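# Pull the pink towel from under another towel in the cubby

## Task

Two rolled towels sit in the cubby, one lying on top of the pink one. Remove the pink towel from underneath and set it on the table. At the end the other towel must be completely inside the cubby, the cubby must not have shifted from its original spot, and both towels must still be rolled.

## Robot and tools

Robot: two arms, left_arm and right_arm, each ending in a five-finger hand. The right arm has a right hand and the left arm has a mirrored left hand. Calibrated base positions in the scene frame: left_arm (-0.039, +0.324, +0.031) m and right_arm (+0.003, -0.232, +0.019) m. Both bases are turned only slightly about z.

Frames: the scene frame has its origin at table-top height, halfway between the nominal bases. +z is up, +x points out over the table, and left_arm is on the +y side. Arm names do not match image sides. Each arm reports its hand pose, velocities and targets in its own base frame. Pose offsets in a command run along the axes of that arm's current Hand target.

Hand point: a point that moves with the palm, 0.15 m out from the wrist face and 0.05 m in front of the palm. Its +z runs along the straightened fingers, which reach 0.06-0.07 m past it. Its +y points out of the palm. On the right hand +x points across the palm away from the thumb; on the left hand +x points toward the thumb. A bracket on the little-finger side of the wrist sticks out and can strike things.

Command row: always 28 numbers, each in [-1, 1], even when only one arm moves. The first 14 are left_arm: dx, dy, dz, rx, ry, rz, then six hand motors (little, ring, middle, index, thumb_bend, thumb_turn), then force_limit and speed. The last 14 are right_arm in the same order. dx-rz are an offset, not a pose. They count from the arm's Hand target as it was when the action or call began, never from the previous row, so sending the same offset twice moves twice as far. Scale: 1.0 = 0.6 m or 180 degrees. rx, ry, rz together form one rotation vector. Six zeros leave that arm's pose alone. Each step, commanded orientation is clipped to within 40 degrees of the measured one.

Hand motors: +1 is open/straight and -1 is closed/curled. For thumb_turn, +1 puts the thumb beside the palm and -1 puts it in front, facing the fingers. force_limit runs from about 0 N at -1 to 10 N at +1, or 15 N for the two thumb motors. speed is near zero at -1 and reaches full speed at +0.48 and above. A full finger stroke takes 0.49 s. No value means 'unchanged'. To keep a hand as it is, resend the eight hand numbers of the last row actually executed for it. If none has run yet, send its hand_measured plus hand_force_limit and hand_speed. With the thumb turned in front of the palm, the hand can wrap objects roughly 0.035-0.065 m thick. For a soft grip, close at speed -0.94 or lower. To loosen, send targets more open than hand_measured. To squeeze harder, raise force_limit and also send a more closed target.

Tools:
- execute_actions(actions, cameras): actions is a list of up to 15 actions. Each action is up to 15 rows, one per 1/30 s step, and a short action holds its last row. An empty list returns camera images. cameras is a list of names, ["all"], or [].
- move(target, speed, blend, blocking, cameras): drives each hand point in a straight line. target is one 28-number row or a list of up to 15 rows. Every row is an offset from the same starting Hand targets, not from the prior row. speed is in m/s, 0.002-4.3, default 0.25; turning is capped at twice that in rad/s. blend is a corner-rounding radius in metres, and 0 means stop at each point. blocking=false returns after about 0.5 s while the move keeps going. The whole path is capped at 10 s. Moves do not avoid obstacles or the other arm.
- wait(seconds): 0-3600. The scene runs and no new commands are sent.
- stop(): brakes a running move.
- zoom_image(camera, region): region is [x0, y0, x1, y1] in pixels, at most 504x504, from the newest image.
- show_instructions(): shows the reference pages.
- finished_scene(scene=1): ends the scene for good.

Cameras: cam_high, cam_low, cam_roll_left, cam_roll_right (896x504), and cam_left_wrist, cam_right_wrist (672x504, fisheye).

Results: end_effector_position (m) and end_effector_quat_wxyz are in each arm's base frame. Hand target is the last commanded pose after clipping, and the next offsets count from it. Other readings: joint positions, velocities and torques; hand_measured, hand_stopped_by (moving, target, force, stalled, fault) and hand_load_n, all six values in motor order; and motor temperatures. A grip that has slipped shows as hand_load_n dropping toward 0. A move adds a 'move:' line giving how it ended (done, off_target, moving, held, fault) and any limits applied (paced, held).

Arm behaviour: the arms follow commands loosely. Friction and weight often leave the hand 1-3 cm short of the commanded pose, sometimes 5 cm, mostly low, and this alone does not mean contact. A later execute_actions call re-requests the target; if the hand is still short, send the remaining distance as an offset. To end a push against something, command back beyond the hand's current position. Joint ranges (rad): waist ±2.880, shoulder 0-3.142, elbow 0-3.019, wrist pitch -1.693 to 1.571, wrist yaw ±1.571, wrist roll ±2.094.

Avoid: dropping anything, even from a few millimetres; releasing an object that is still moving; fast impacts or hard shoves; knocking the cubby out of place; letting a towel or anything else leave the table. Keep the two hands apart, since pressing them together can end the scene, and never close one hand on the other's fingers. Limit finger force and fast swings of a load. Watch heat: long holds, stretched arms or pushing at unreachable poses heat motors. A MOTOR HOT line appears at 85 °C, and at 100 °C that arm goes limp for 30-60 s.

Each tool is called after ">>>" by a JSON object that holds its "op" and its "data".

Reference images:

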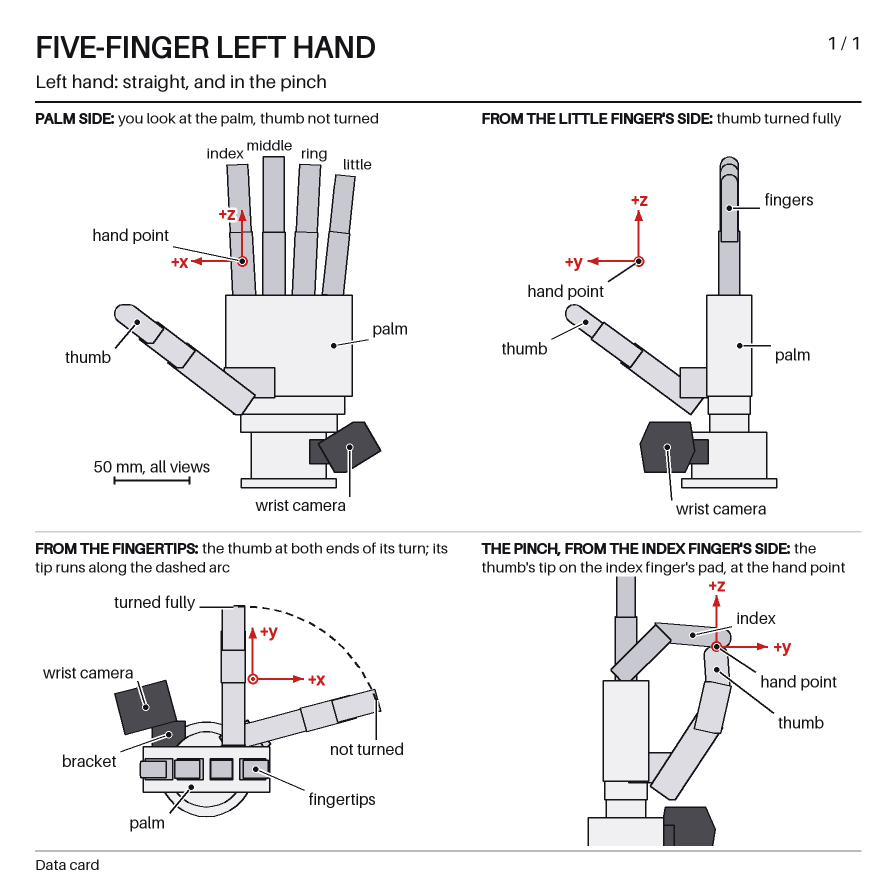

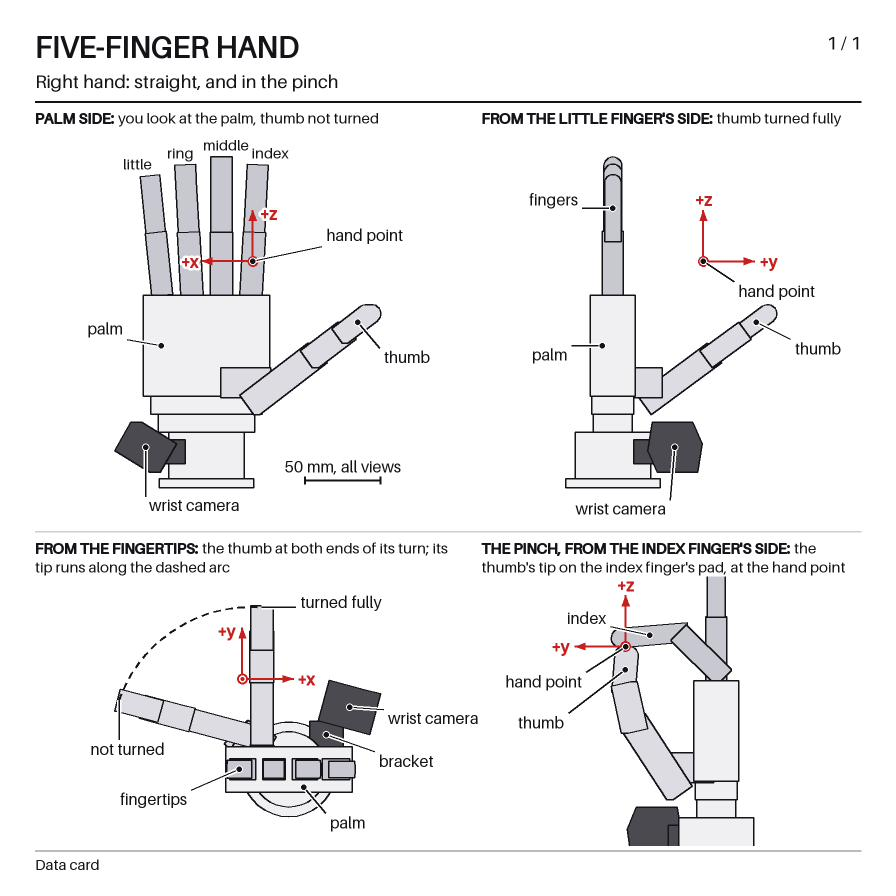

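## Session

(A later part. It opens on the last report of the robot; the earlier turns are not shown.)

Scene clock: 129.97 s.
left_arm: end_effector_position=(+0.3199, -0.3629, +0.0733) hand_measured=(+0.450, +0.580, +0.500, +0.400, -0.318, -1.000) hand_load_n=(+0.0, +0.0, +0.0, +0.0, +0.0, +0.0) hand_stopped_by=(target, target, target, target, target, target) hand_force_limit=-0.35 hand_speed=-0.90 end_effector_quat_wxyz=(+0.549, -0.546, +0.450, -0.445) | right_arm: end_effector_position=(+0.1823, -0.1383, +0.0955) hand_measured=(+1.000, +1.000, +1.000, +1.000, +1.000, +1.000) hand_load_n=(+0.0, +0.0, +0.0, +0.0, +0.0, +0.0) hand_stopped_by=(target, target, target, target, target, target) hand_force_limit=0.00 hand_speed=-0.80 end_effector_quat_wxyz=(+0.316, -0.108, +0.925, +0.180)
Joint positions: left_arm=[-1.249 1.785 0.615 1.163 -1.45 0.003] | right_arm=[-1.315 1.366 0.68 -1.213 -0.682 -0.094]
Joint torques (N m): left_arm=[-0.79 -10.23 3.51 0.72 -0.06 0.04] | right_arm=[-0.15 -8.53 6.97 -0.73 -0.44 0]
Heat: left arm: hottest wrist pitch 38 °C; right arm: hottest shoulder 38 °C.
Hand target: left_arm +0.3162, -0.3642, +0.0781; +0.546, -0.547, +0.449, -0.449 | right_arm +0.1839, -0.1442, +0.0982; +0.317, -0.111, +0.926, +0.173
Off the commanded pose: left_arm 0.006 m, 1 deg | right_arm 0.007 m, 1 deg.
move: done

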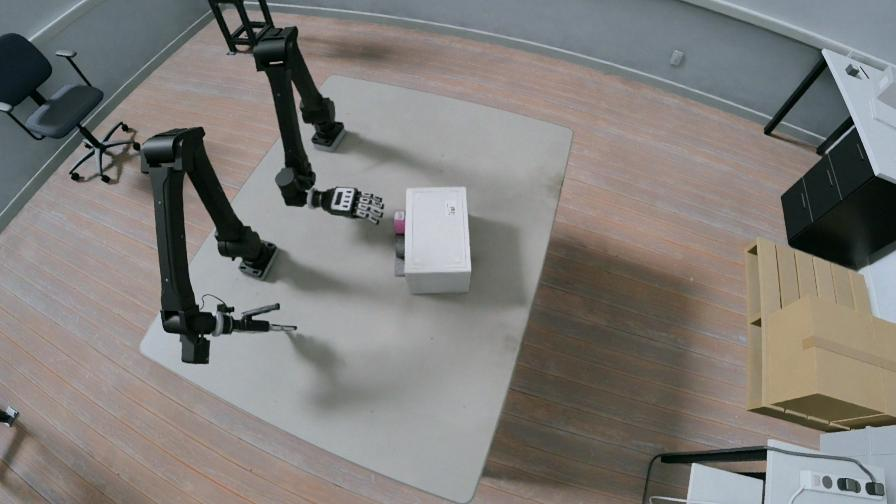

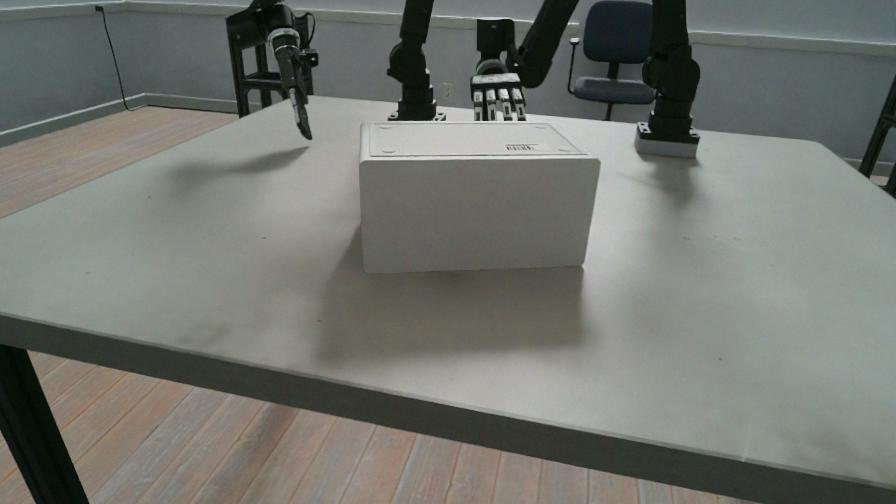

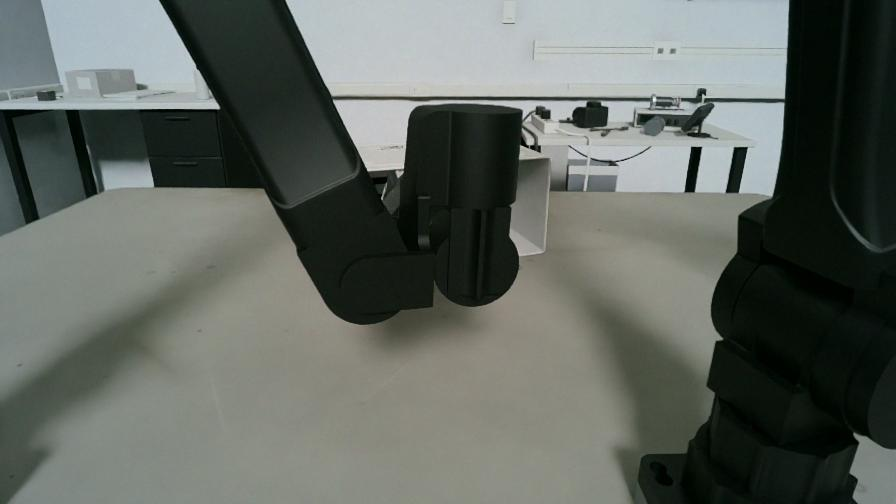

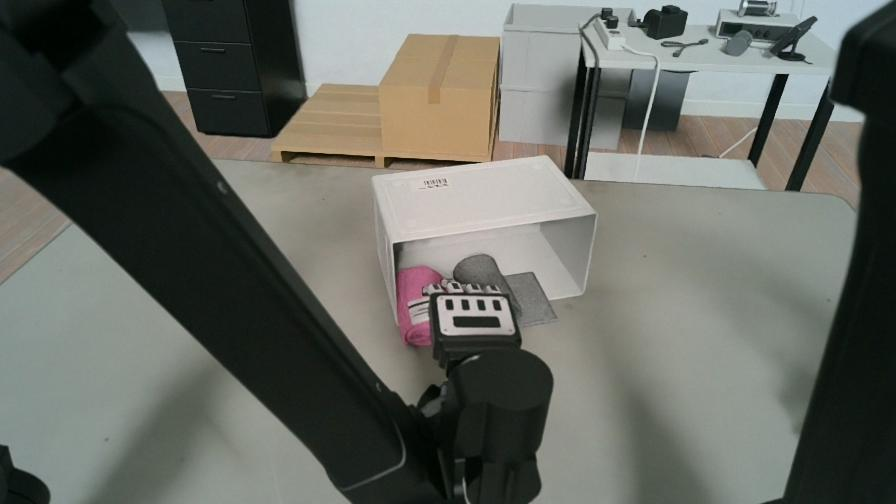

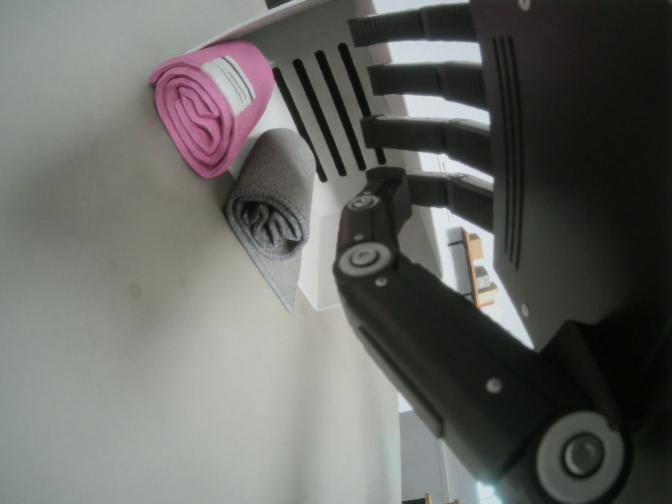

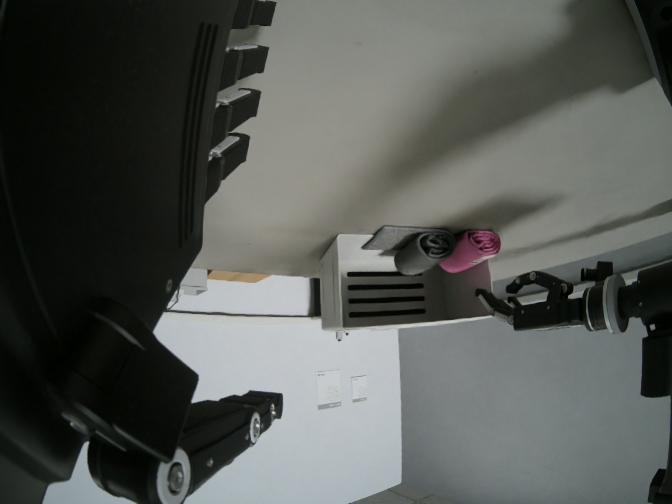

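>>> {"op": "move", "data": {"target": [[0.0,-0.1,-0.06,0,0,0,0.45,0.58,0.5,0.4,-0.318,-1,-0.35,-0.9,0,0,0,0,0,0,1,1,1,1,1,1,0,-0.8],[0.0,-0.25,-0.06,0,0,0,1,1,1,1,0.3,-1,0,-0.3,0,0,0,0,0,0,1,1,1,1,1,1,0,-0.8]], "speed": 0.12, "blend": 0.02, "cameras": ["all"]}}

>>> {"op": "zoom_image", "data": {"camera": "cam_roll_right", "region": [370, 140, 610, 380]}}

>>> {"op": "zoom_image", "data": {"camera": "cam_right_wrist", "region": [290, 200, 510, 350]}}

>>> {"op": "zoom_image", "data": {"camera": "cam_left_wrist", "region": [0, 0, 450, 350]}}

Scene clock: 133.63 s.
left_arm: end_effector_position=(+0.2830, -0.3586, +0.2116) hand_measured=(+1.000, +1.000, +1.000, +1.000, +0.300, -1.000) hand_load_n=(+0.0, +0.0, +0.0, +0.0, +0.0, +0.5) hand_stopped_by=(target, target, target, target, target, target) hand_force_limit=0.00 hand_speed=-0.30 end_effector_quat_wxyz=(+0.559, -0.538, +0.457, -0.435) | right_arm: end_effector_position=(+0.1823, -0.1383, +0.0955) hand_measured=(+1.000, +1.000, +1.000, +1.000, +1.000, +1.000) hand_load_n=(+0.0, +0.0, +0.0, +0.0, +0.0, +0.0) hand_stopped_by=(target, target, target, target, target, target) hand_force_limit=0.00 hand_speed=-0.80 end_effector_quat_wxyz=(+0.316, -0.108, +0.925, +0.180)
Joint positions: left_arm=[-1.339 1.394 0.666 0.884 -1.544 0.198] | right_arm=[-1.315 1.366 0.68 -1.213 -0.682 -0.094]
Joint torques (N m): left_arm=[-0.97 -7.53 9.52 0.68 0.1 0.02] | right_arm=[-0.09 -8.7 6.98 -0.77 -0.41 0]
Heat: left arm: hottest wrist pitch 38 °C; right arm: hottest shoulder 38 °C.
Hand target: left_arm +0.2810, -0.3712, +0.2283; +0.546, -0.547, +0.449, -0.449 | right_arm +0.1839, -0.1442, +0.0982; +0.317, -0.111, +0.926, +0.173
Off the commanded pose: left_arm 0.021 m, 3 deg | right_arm 0.007 m, 1 deg.
move: off_target (left_arm); target 2's new numbers were sent with left_arm's hand 0.020 m and 2 deg from that target

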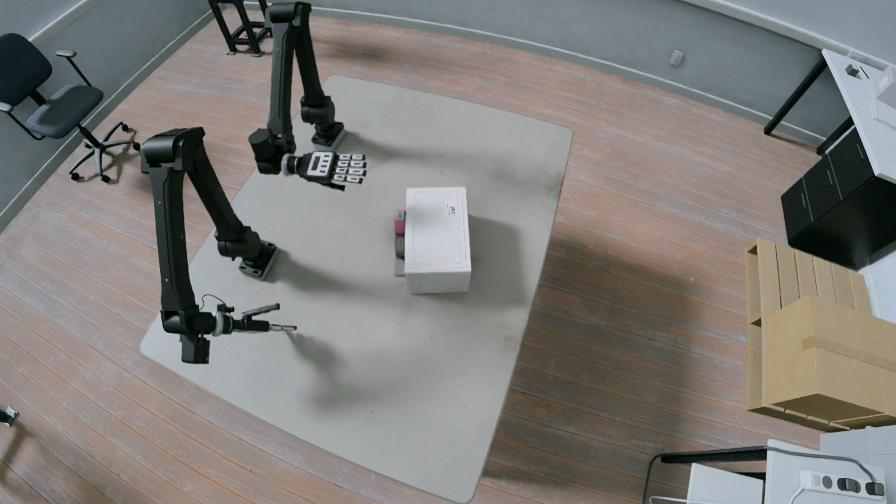

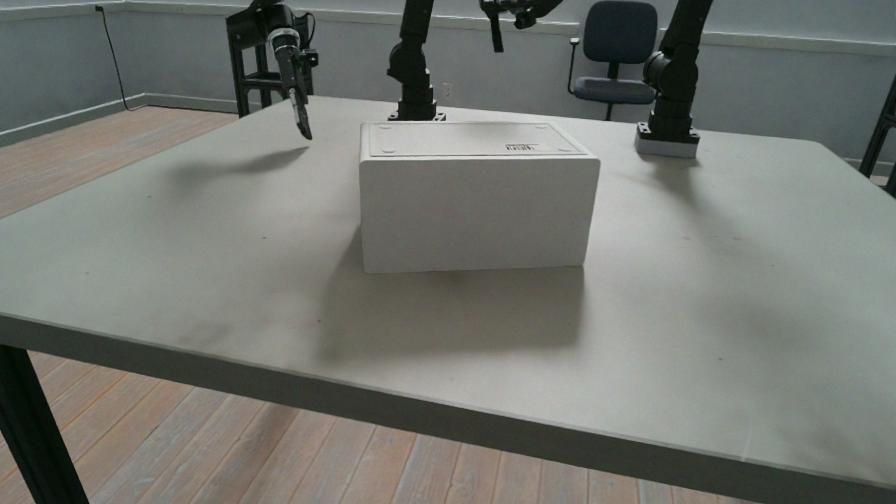

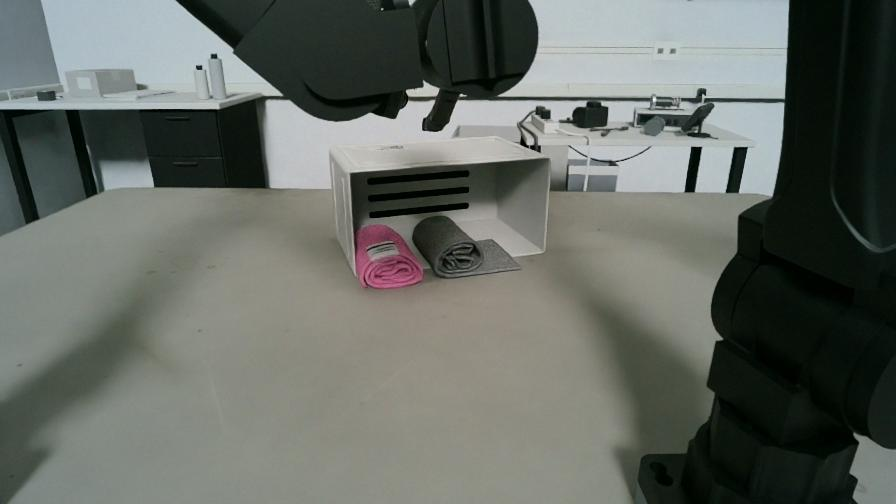

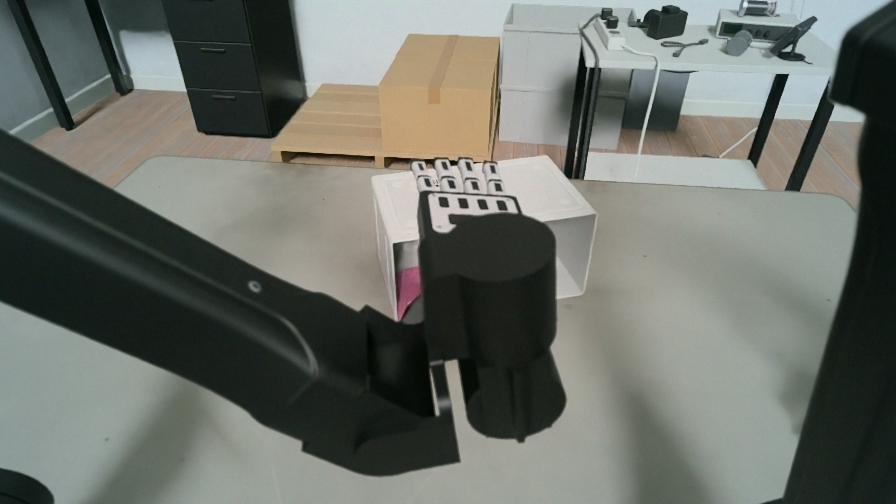

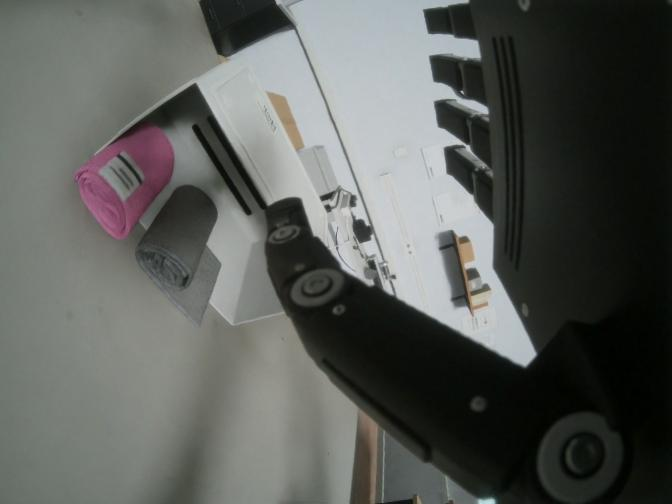

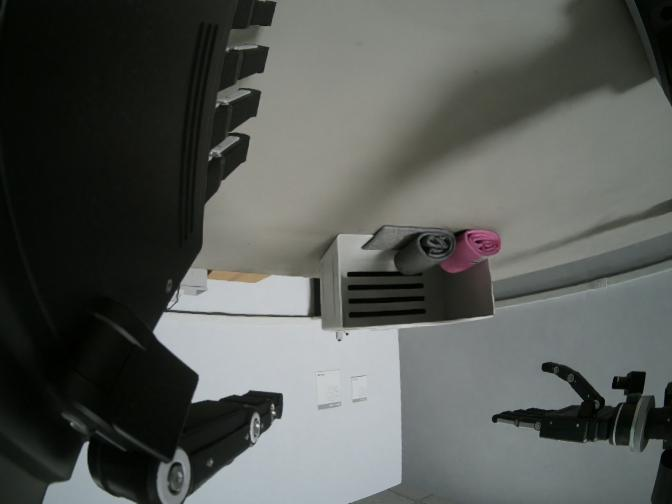

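Scaled by 2.100 from the camera's image (finer frame: 1280x720).

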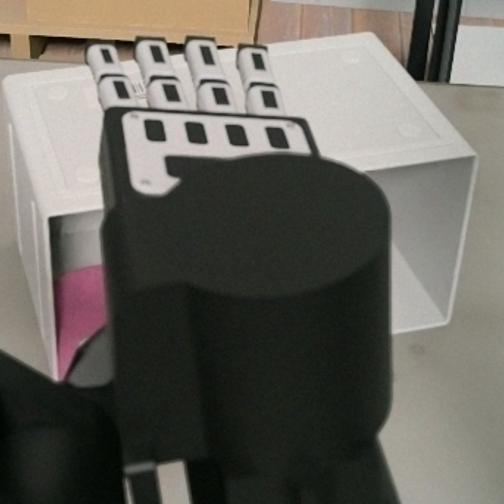

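Scaled by 2.291 from the camera's image (finer frame: 960x720).

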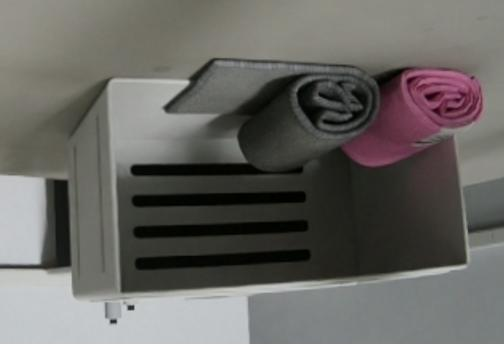

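Scaled by 1.120 from the camera's image (finer frame: 960x720).

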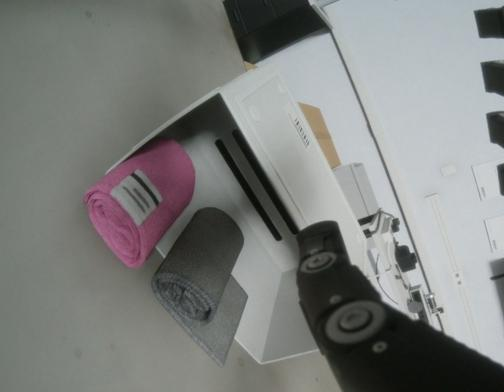

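>>> {"op": "move", "data": {"target": [[0.0172,0.1638,0.1212,-0.0553,-0.047,-0.0041,1,1,1,1,-1,-1,0,-0.3,0,0,0,0,0,0,1,1,1,1,1,1,0,-0.8],[0.0172,0.3522,0.1212,-0.0553,-0.047,-0.0041,1,1,1,1,-1,-1,0,-0.3,0,0,0,0,0,0,1,1,1,1,1,1,0,-0.8]], "speed": 0.12, "cameras": ["all"]}}

>>> {"op": "zoom_image", "data": {"camera": "cam_roll_right", "region": [370, 140, 610, 380]}}

>>> {"op": "zoom_image", "data": {"camera": "cam_left_wrist", "region": [50, 0, 500, 350]}}

Scene clock: 141.30 s.
left_arm: end_effector_position=(+0.3498, -0.3711, +0.0174) hand_measured=(+1.000, +1.000, +1.000, +1.000, -0.952, -1.000) hand_load_n=(+0.0, +0.0, +0.0, +0.0, +8.0, +0.5) hand_stopped_by=(target, target, target, target, force, target) hand_force_limit=0.00 hand_speed=-0.30 end_effector_quat_wxyz=(-0.523, +0.624, -0.445, +0.373) | right_arm: end_effector_position=(+0.1823, -0.1383, +0.0955) hand_measured=(+1.000, +1.000, +1.000, +1.000, +1.000, +1.000) hand_load_n=(+0.0, +0.0, +0.0, +0.0, +0.0, +0.0) hand_stopped_by=(target, target, target, target, target, target) hand_force_limit=0.00 hand_speed=-0.80 end_effector_quat_wxyz=(+0.316, -0.108, +0.925, +0.180)
Joint positions: left_arm=[-1.171 1.807 0.892 -0.297 -1.383 -1.206] | right_arm=[-1.315 1.366 0.68 -1.213 -0.682 -0.094]
Joint torques (N m): left_arm=[1.26 -10.87 4.92 1.01 -0.79 0.18] | right_arm=[-0.21 -8.7 7.01 -0.77 -0.41 -0.01]
Heat: left arm: hottest wrist pitch 38 °C; right arm: hottest elbow 39 °C.
Hand target: left_arm +0.3541, -0.3675, +0.0168; -0.525, +0.626, -0.441, +0.371 | right_arm +0.1839, -0.1442, +0.0982; +0.317, -0.111, +0.926, +0.173
Off the commanded pose: left_arm 0.006 m, 1 deg | right_arm 0.007 m, 1 deg.
move: done

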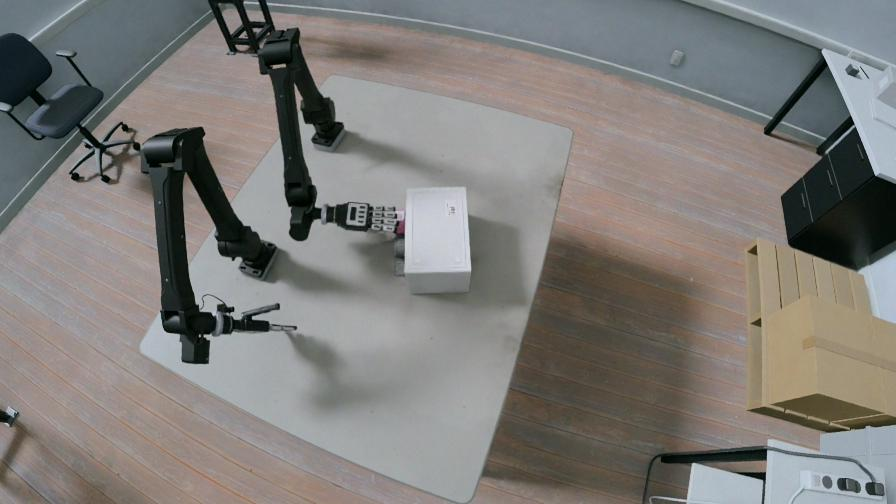

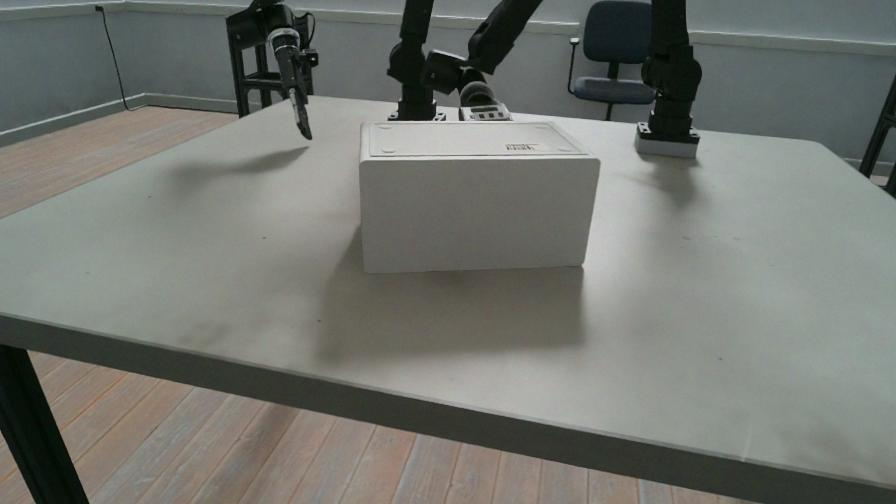

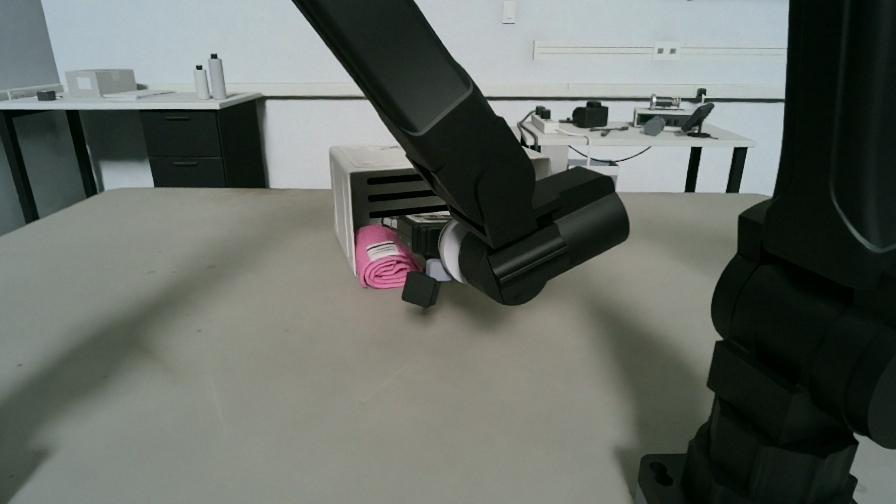

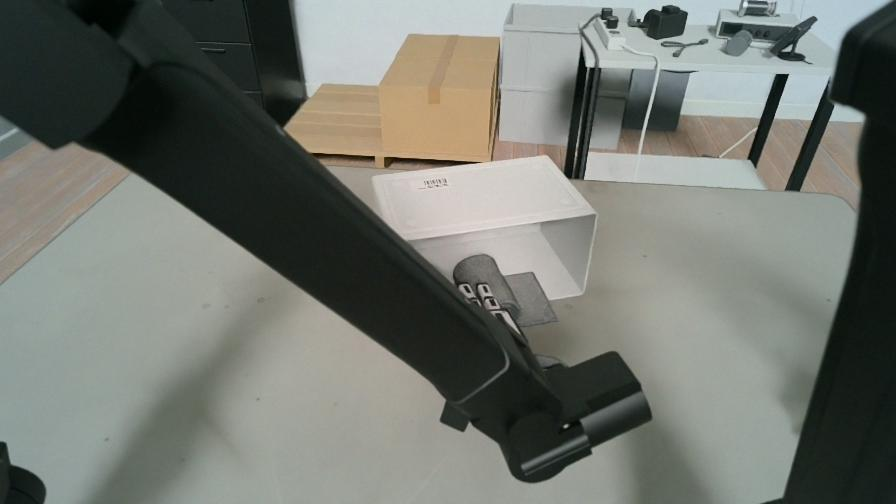

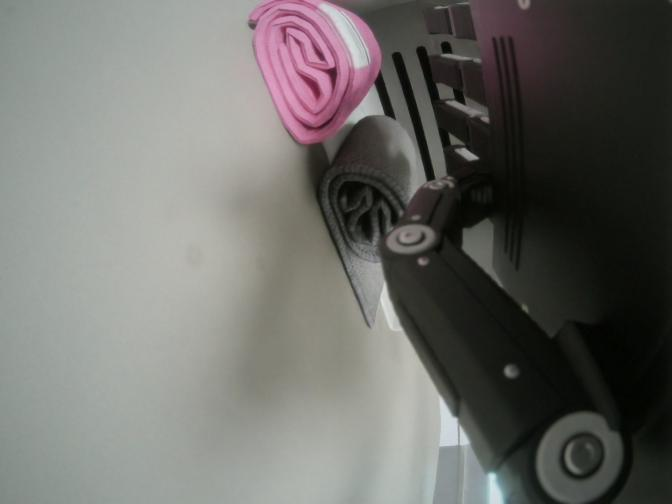

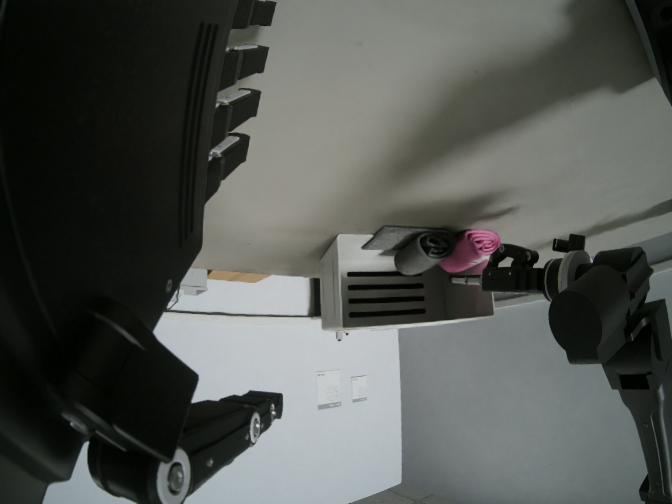

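Scaled by 2.100 from the camera's image (finer frame: 1280x720).

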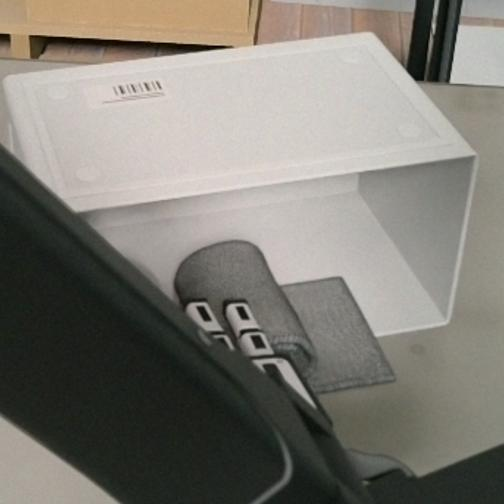

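Scaled by 1.120 from the camera's image (finer frame: 960x720).

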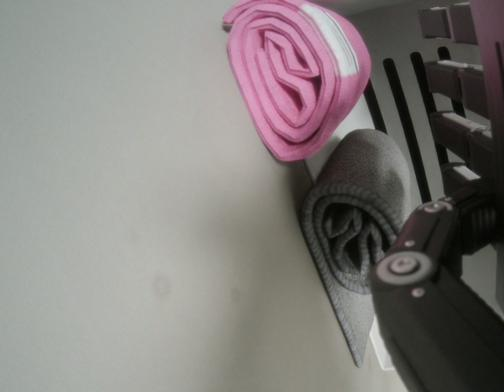

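>>> {"op": "move", "data": {"target": [-0.038,0,0,0,0,0,1,1,1,1,-0.8,-1,0,-0.3,0,0,0,0,0,0,1,1,1,1,1,1,0,-0.8], "speed": 0.08, "cameras": ["cam_roll_left","cam_left_wrist","cam_right_wrist"]}}

>>> {"op": "zoom_image", "data": {"camera": "cam_left_wrist", "region": [50, 0, 500, 350]}}

>>> {"op": "zoom_image", "data": {"camera": "cam_roll_left", "region": [320, 130, 560, 310]}}

>>> {"op": "zoom_image", "data": {"camera": "cam_right_wrist", "region": [290, 200, 530, 350]}}

Scene clock: 144.37 s.
left_arm: end_effector_position=(+0.3417, -0.3477, +0.0105) hand_measured=(+1.000, +1.000, +1.000, +1.000, -0.800, -1.000) hand_load_n=(+0.0, +0.0, +0.0, +0.0, +0.0, +0.0) hand_stopped_by=(target, target, target, target, target, target) hand_force_limit=0.00 hand_speed=-0.30 end_effector_quat_wxyz=(-0.527, +0.622, -0.448, +0.368) | right_arm: end_effector_position=(+0.1823, -0.1383, +0.0955) hand_measured=(+1.000, +1.000, +1.000, +1.000, +1.000, +1.000) hand_load_n=(+0.0, +0.0, +0.0, +0.0, +0.0, +0.0) hand_stopped_by=(target, target, target, target, target, target) hand_force_limit=0.00 hand_speed=-0.80 end_effector_quat_wxyz=(+0.316, -0.108, +0.925, +0.180)
Joint positions: left_arm=[-1.167 1.782 0.82 -0.25 -1.383 -1.19] | right_arm=[-1.315 1.366 0.68 -1.213 -0.682 -0.094]
Joint torques (N m): left_arm=[1.2 -11.22 4.6 0.99 -0.76 0.15] | right_arm=[-0.15 -8.41 6.99 -0.8 -0.42 0]
Heat: left arm: hottest shoulder 37 °C; right arm: hottest elbow 39 °C.
Hand target: left_arm +0.3465, -0.3459, +0.0167; -0.525, +0.626, -0.441, +0.370 | right_arm +0.1839, -0.1442, +0.0982; +0.317, -0.111, +0.926, +0.173
Off the commanded pose: left_arm 0.008 m, 1 deg | right_arm 0.007 m, 1 deg.
move: done

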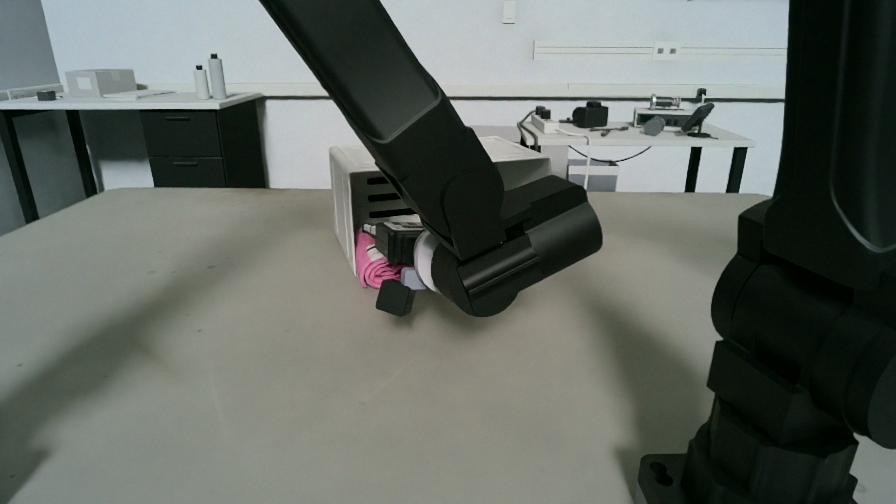

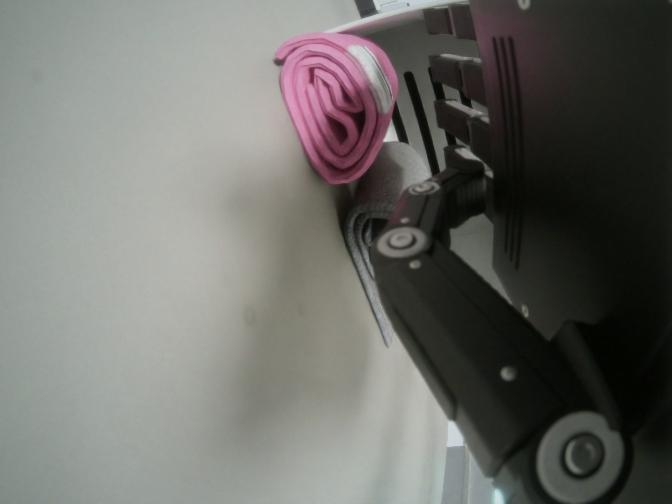

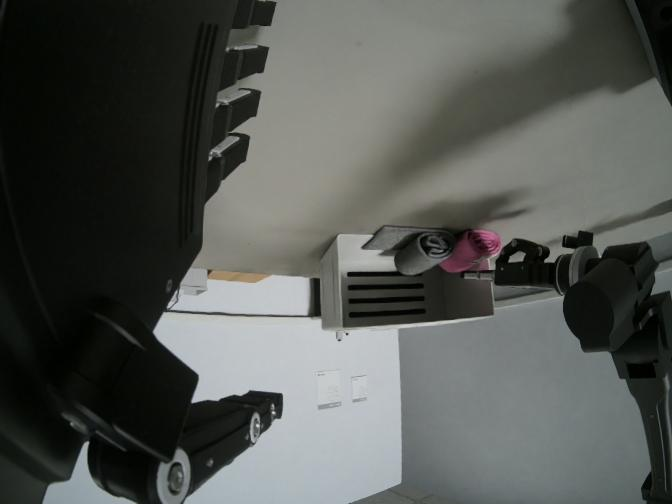

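Scaled by 1.120 from the camera's image (finer frame: 960x720).

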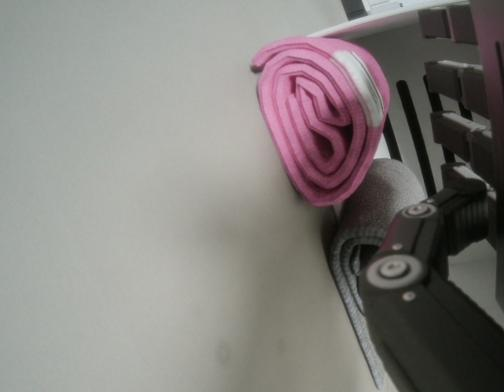

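Scaled by 2.100 from the camera's image (finer frame: 1280x720).

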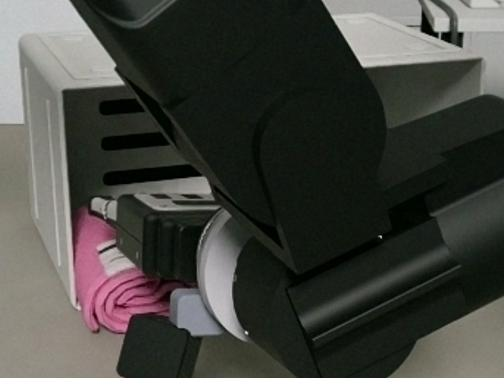

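Scaled by 2.100 from the camera's image (finer frame: 960x720).

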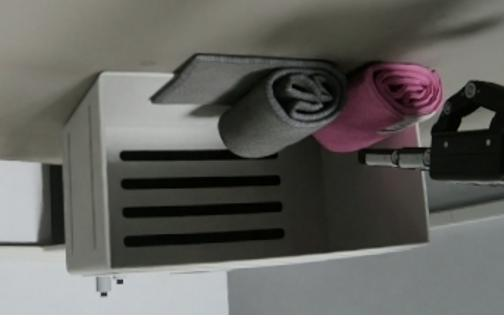

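>>> {"op": "move", "data": {"target": [0.0,-0.0517,0.2545,0,0,0,1,1,1,1,-0.8,-1,0,-0.3,0,0,0,0,0,0,1,1,1,1,1,1,0,-0.8], "speed": 0.06, "cameras": ["cam_roll_left","cam_left_wrist","cam_right_wrist","cam_high"]}}

>>> {"op": "zoom_image", "data": {"camera": "cam_left_wrist", "region": [50, 0, 500, 350]}}

>>> {"op": "zoom_image", "data": {"camera": "cam_right_wrist", "region": [290, 200, 530, 350]}}

Scene clock: 148.20 s.
left_arm: end_effector_position=(+0.4812, -0.2901, +0.0155) hand_measured=(+1.000, +1.000, +1.000, +1.000, -0.800, -1.000) hand_load_n=(-0.5, +0.0, +0.0, +0.0, +0.0, +0.0) hand_stopped_by=(target, target, target, target, target, target) hand_force_limit=0.00 hand_speed=-0.30 end_effector_quat_wxyz=(-0.523, +0.624, -0.451, +0.365) | right_arm: end_effector_position=(+0.1823, -0.1383, +0.0955) hand_measured=(+1.000, +1.000, +1.000, +1.000, +1.000, +1.000) hand_load_n=(+0.0, +0.0, +0.0, +0.0, +0.0, +0.0) hand_stopped_by=(target, target, target, target, target, target) hand_force_limit=0.00 hand_speed=-0.80 end_effector_quat_wxyz=(+0.316, -0.108, +0.925, +0.180)
Joint positions: left_arm=[-0.815 1.842 0.777 0.629 -1.114 -0.38] | right_arm=[-1.315 1.366 0.68 -1.213 -0.682 -0.094]
Joint torques (N m): left_arm=[1.08 -9.99 7.12 1.89 -0.33 0.2] | right_arm=[-0.09 -8.7 7.02 -0.77 -0.43 0]
Heat: left arm: hottest shoulder 37 °C; right arm: hottest elbow 39 °C.
Hand target: left_arm +0.4932, -0.2937, +0.0207; -0.525, +0.626, -0.441, +0.371 | right_arm +0.1839, -0.1442, +0.0982; +0.317, -0.111, +0.926, +0.173
Off the commanded pose: left_arm 0.014 m, 1 deg | right_arm 0.007 m, 1 deg.
move: off_target (left_arm)
Images, in order (width x height): cam_high 896x504, cam_roll_left 896x504, cam_left_wrist 672x504, cam_right_wrist 672x504.

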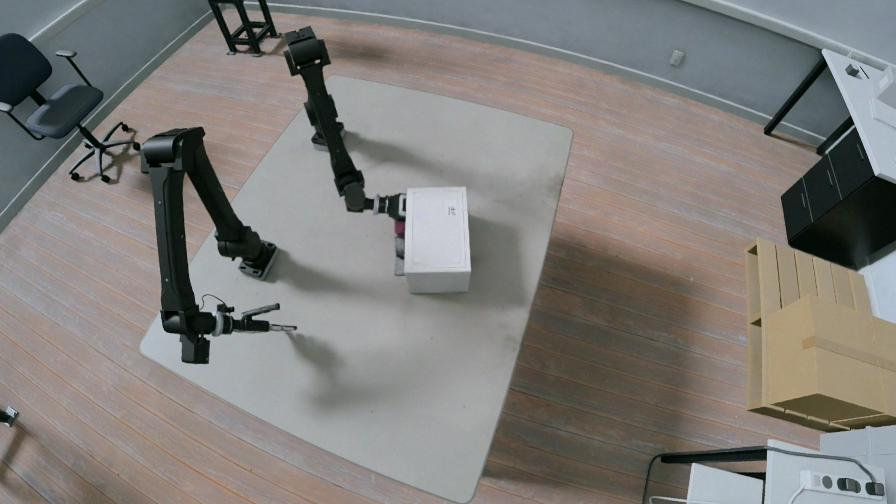

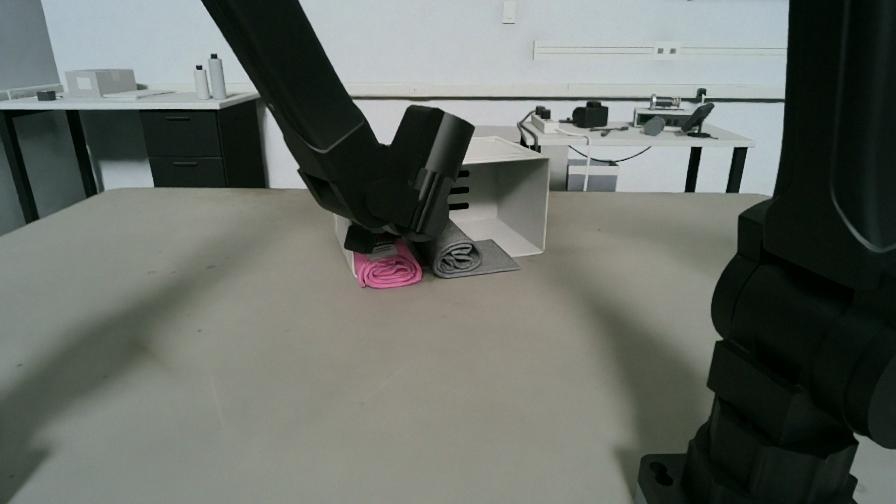

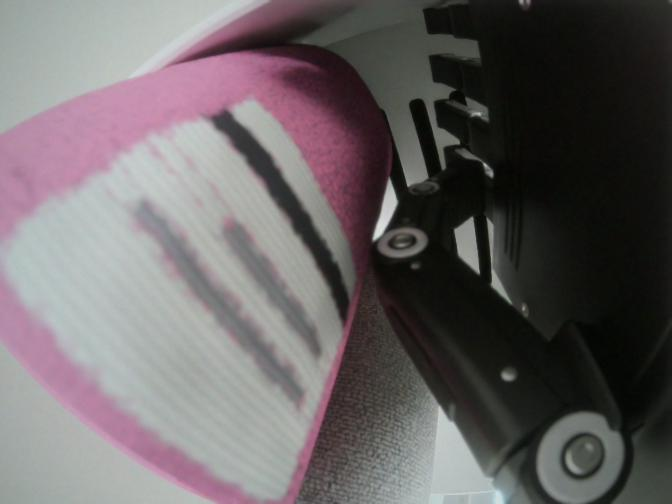

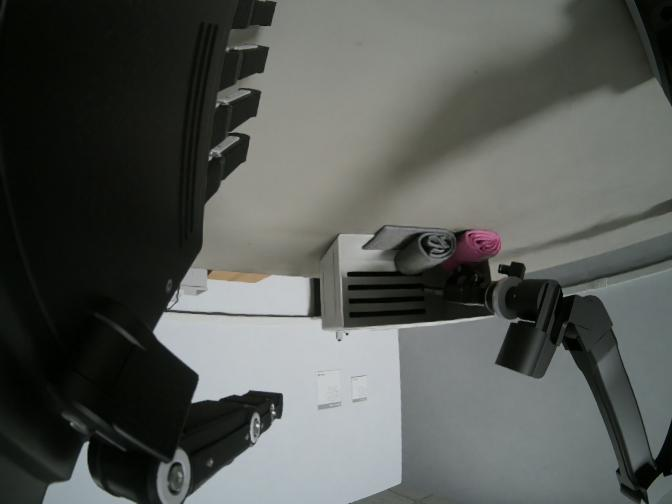

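Scaled by 1.120 from the camera's image (finer frame: 960x720).

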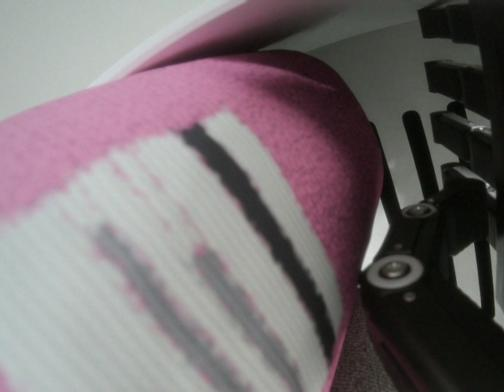

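Scaled by 2.100 from the camera's image (finer frame: 960x720).

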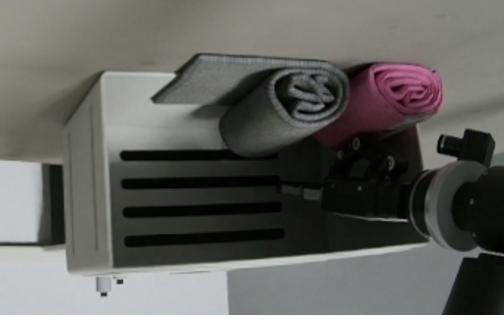

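>>> {"op": "move", "data": {"target": [0.0,0,0,0,0,0,-0.1,-0.1,-0.1,1,-0.8,-1,-0.4,-0.6,0,0,0,0,0,0,1,1,1,1,1,1,0,-0.8], "speed": 0.06, "cameras": ["cam_left_wrist","cam_right_wrist"]}}

>>> {"op": "zoom_image", "data": {"camera": "cam_left_wrist", "region": [50, 0, 500, 350]}}

>>> {"op": "zoom_image", "data": {"camera": "cam_right_wrist", "region": [290, 200, 530, 350]}}

Scene clock: 151.10 s.
left_arm: end_effector_position=(+0.4826, -0.2917, +0.0173) hand_measured=(-0.100, -0.100, +0.158, +1.000, -0.800, -1.000) hand_load_n=(+0.0, +0.0, +3.5, +0.0, +0.5, +1.5) hand_stopped_by=(target, target, force, target, target, target) hand_force_limit=-0.40 hand_speed=-0.60 end_effector_quat_wxyz=(-0.523, +0.624, -0.450, +0.367) | right_arm: end_effector_position=(+0.1823, -0.1383, +0.0955) hand_measured=(+1.000, +1.000, +1.000, +1.000, +1.000, +1.000) hand_load_n=(+0.0, +0.0, +0.0, +0.0, -0.5, +0.0) hand_stopped_by=(target, target, target, target, target, target) hand_force_limit=0.00 hand_speed=-0.80 end_effector_quat_wxyz=(+0.316, -0.108, +0.925, +0.180)
Joint positions: left_arm=[-0.815 1.842 0.78 0.633 -1.113 -0.377] | right_arm=[-1.315 1.366 0.68 -1.213 -0.682 -0.094]
Joint torques (N m): left_arm=[0.91 -10.05 6.82 1.69 -0.37 0.17] | right_arm=[-0.15 -8.88 7.01 -0.77 -0.43 0]
Heat: left arm: hottest shoulder 37 °C; right arm: hottest elbow 39 °C.
Hand target: left_arm +0.4932, -0.2937, +0.0208; -0.525, +0.626, -0.441, +0.370 | right_arm +0.1839, -0.1442, +0.0982; +0.317, -0.111, +0.926, +0.173
Off the commanded pose: left_arm 0.011 m, 1 deg | right_arm 0.007 m, 1 deg.
move: done

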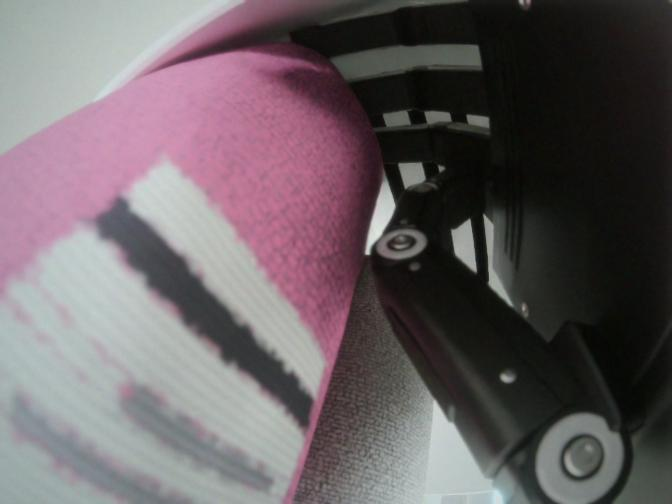

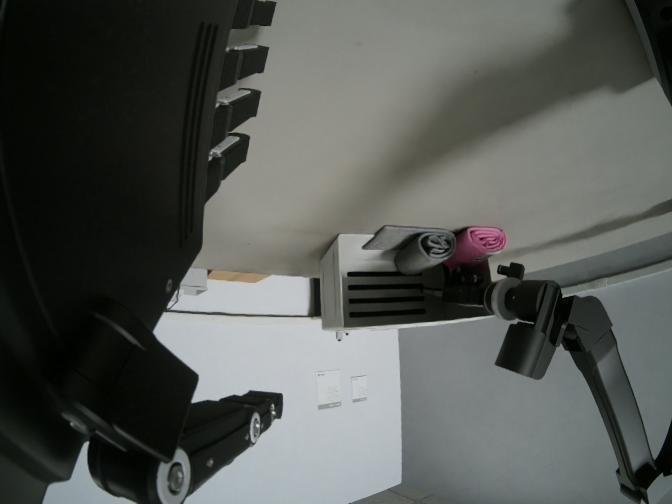

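Scaled by 1.120 from the camera's image (finer frame: 960x720).

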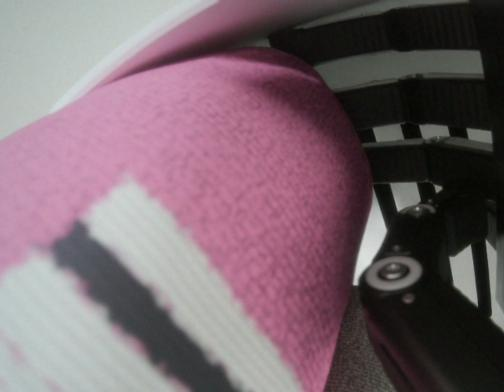

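Scaled by 2.100 from the camera's image (finer frame: 960x720).

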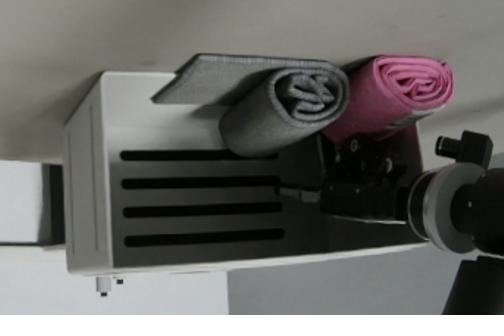

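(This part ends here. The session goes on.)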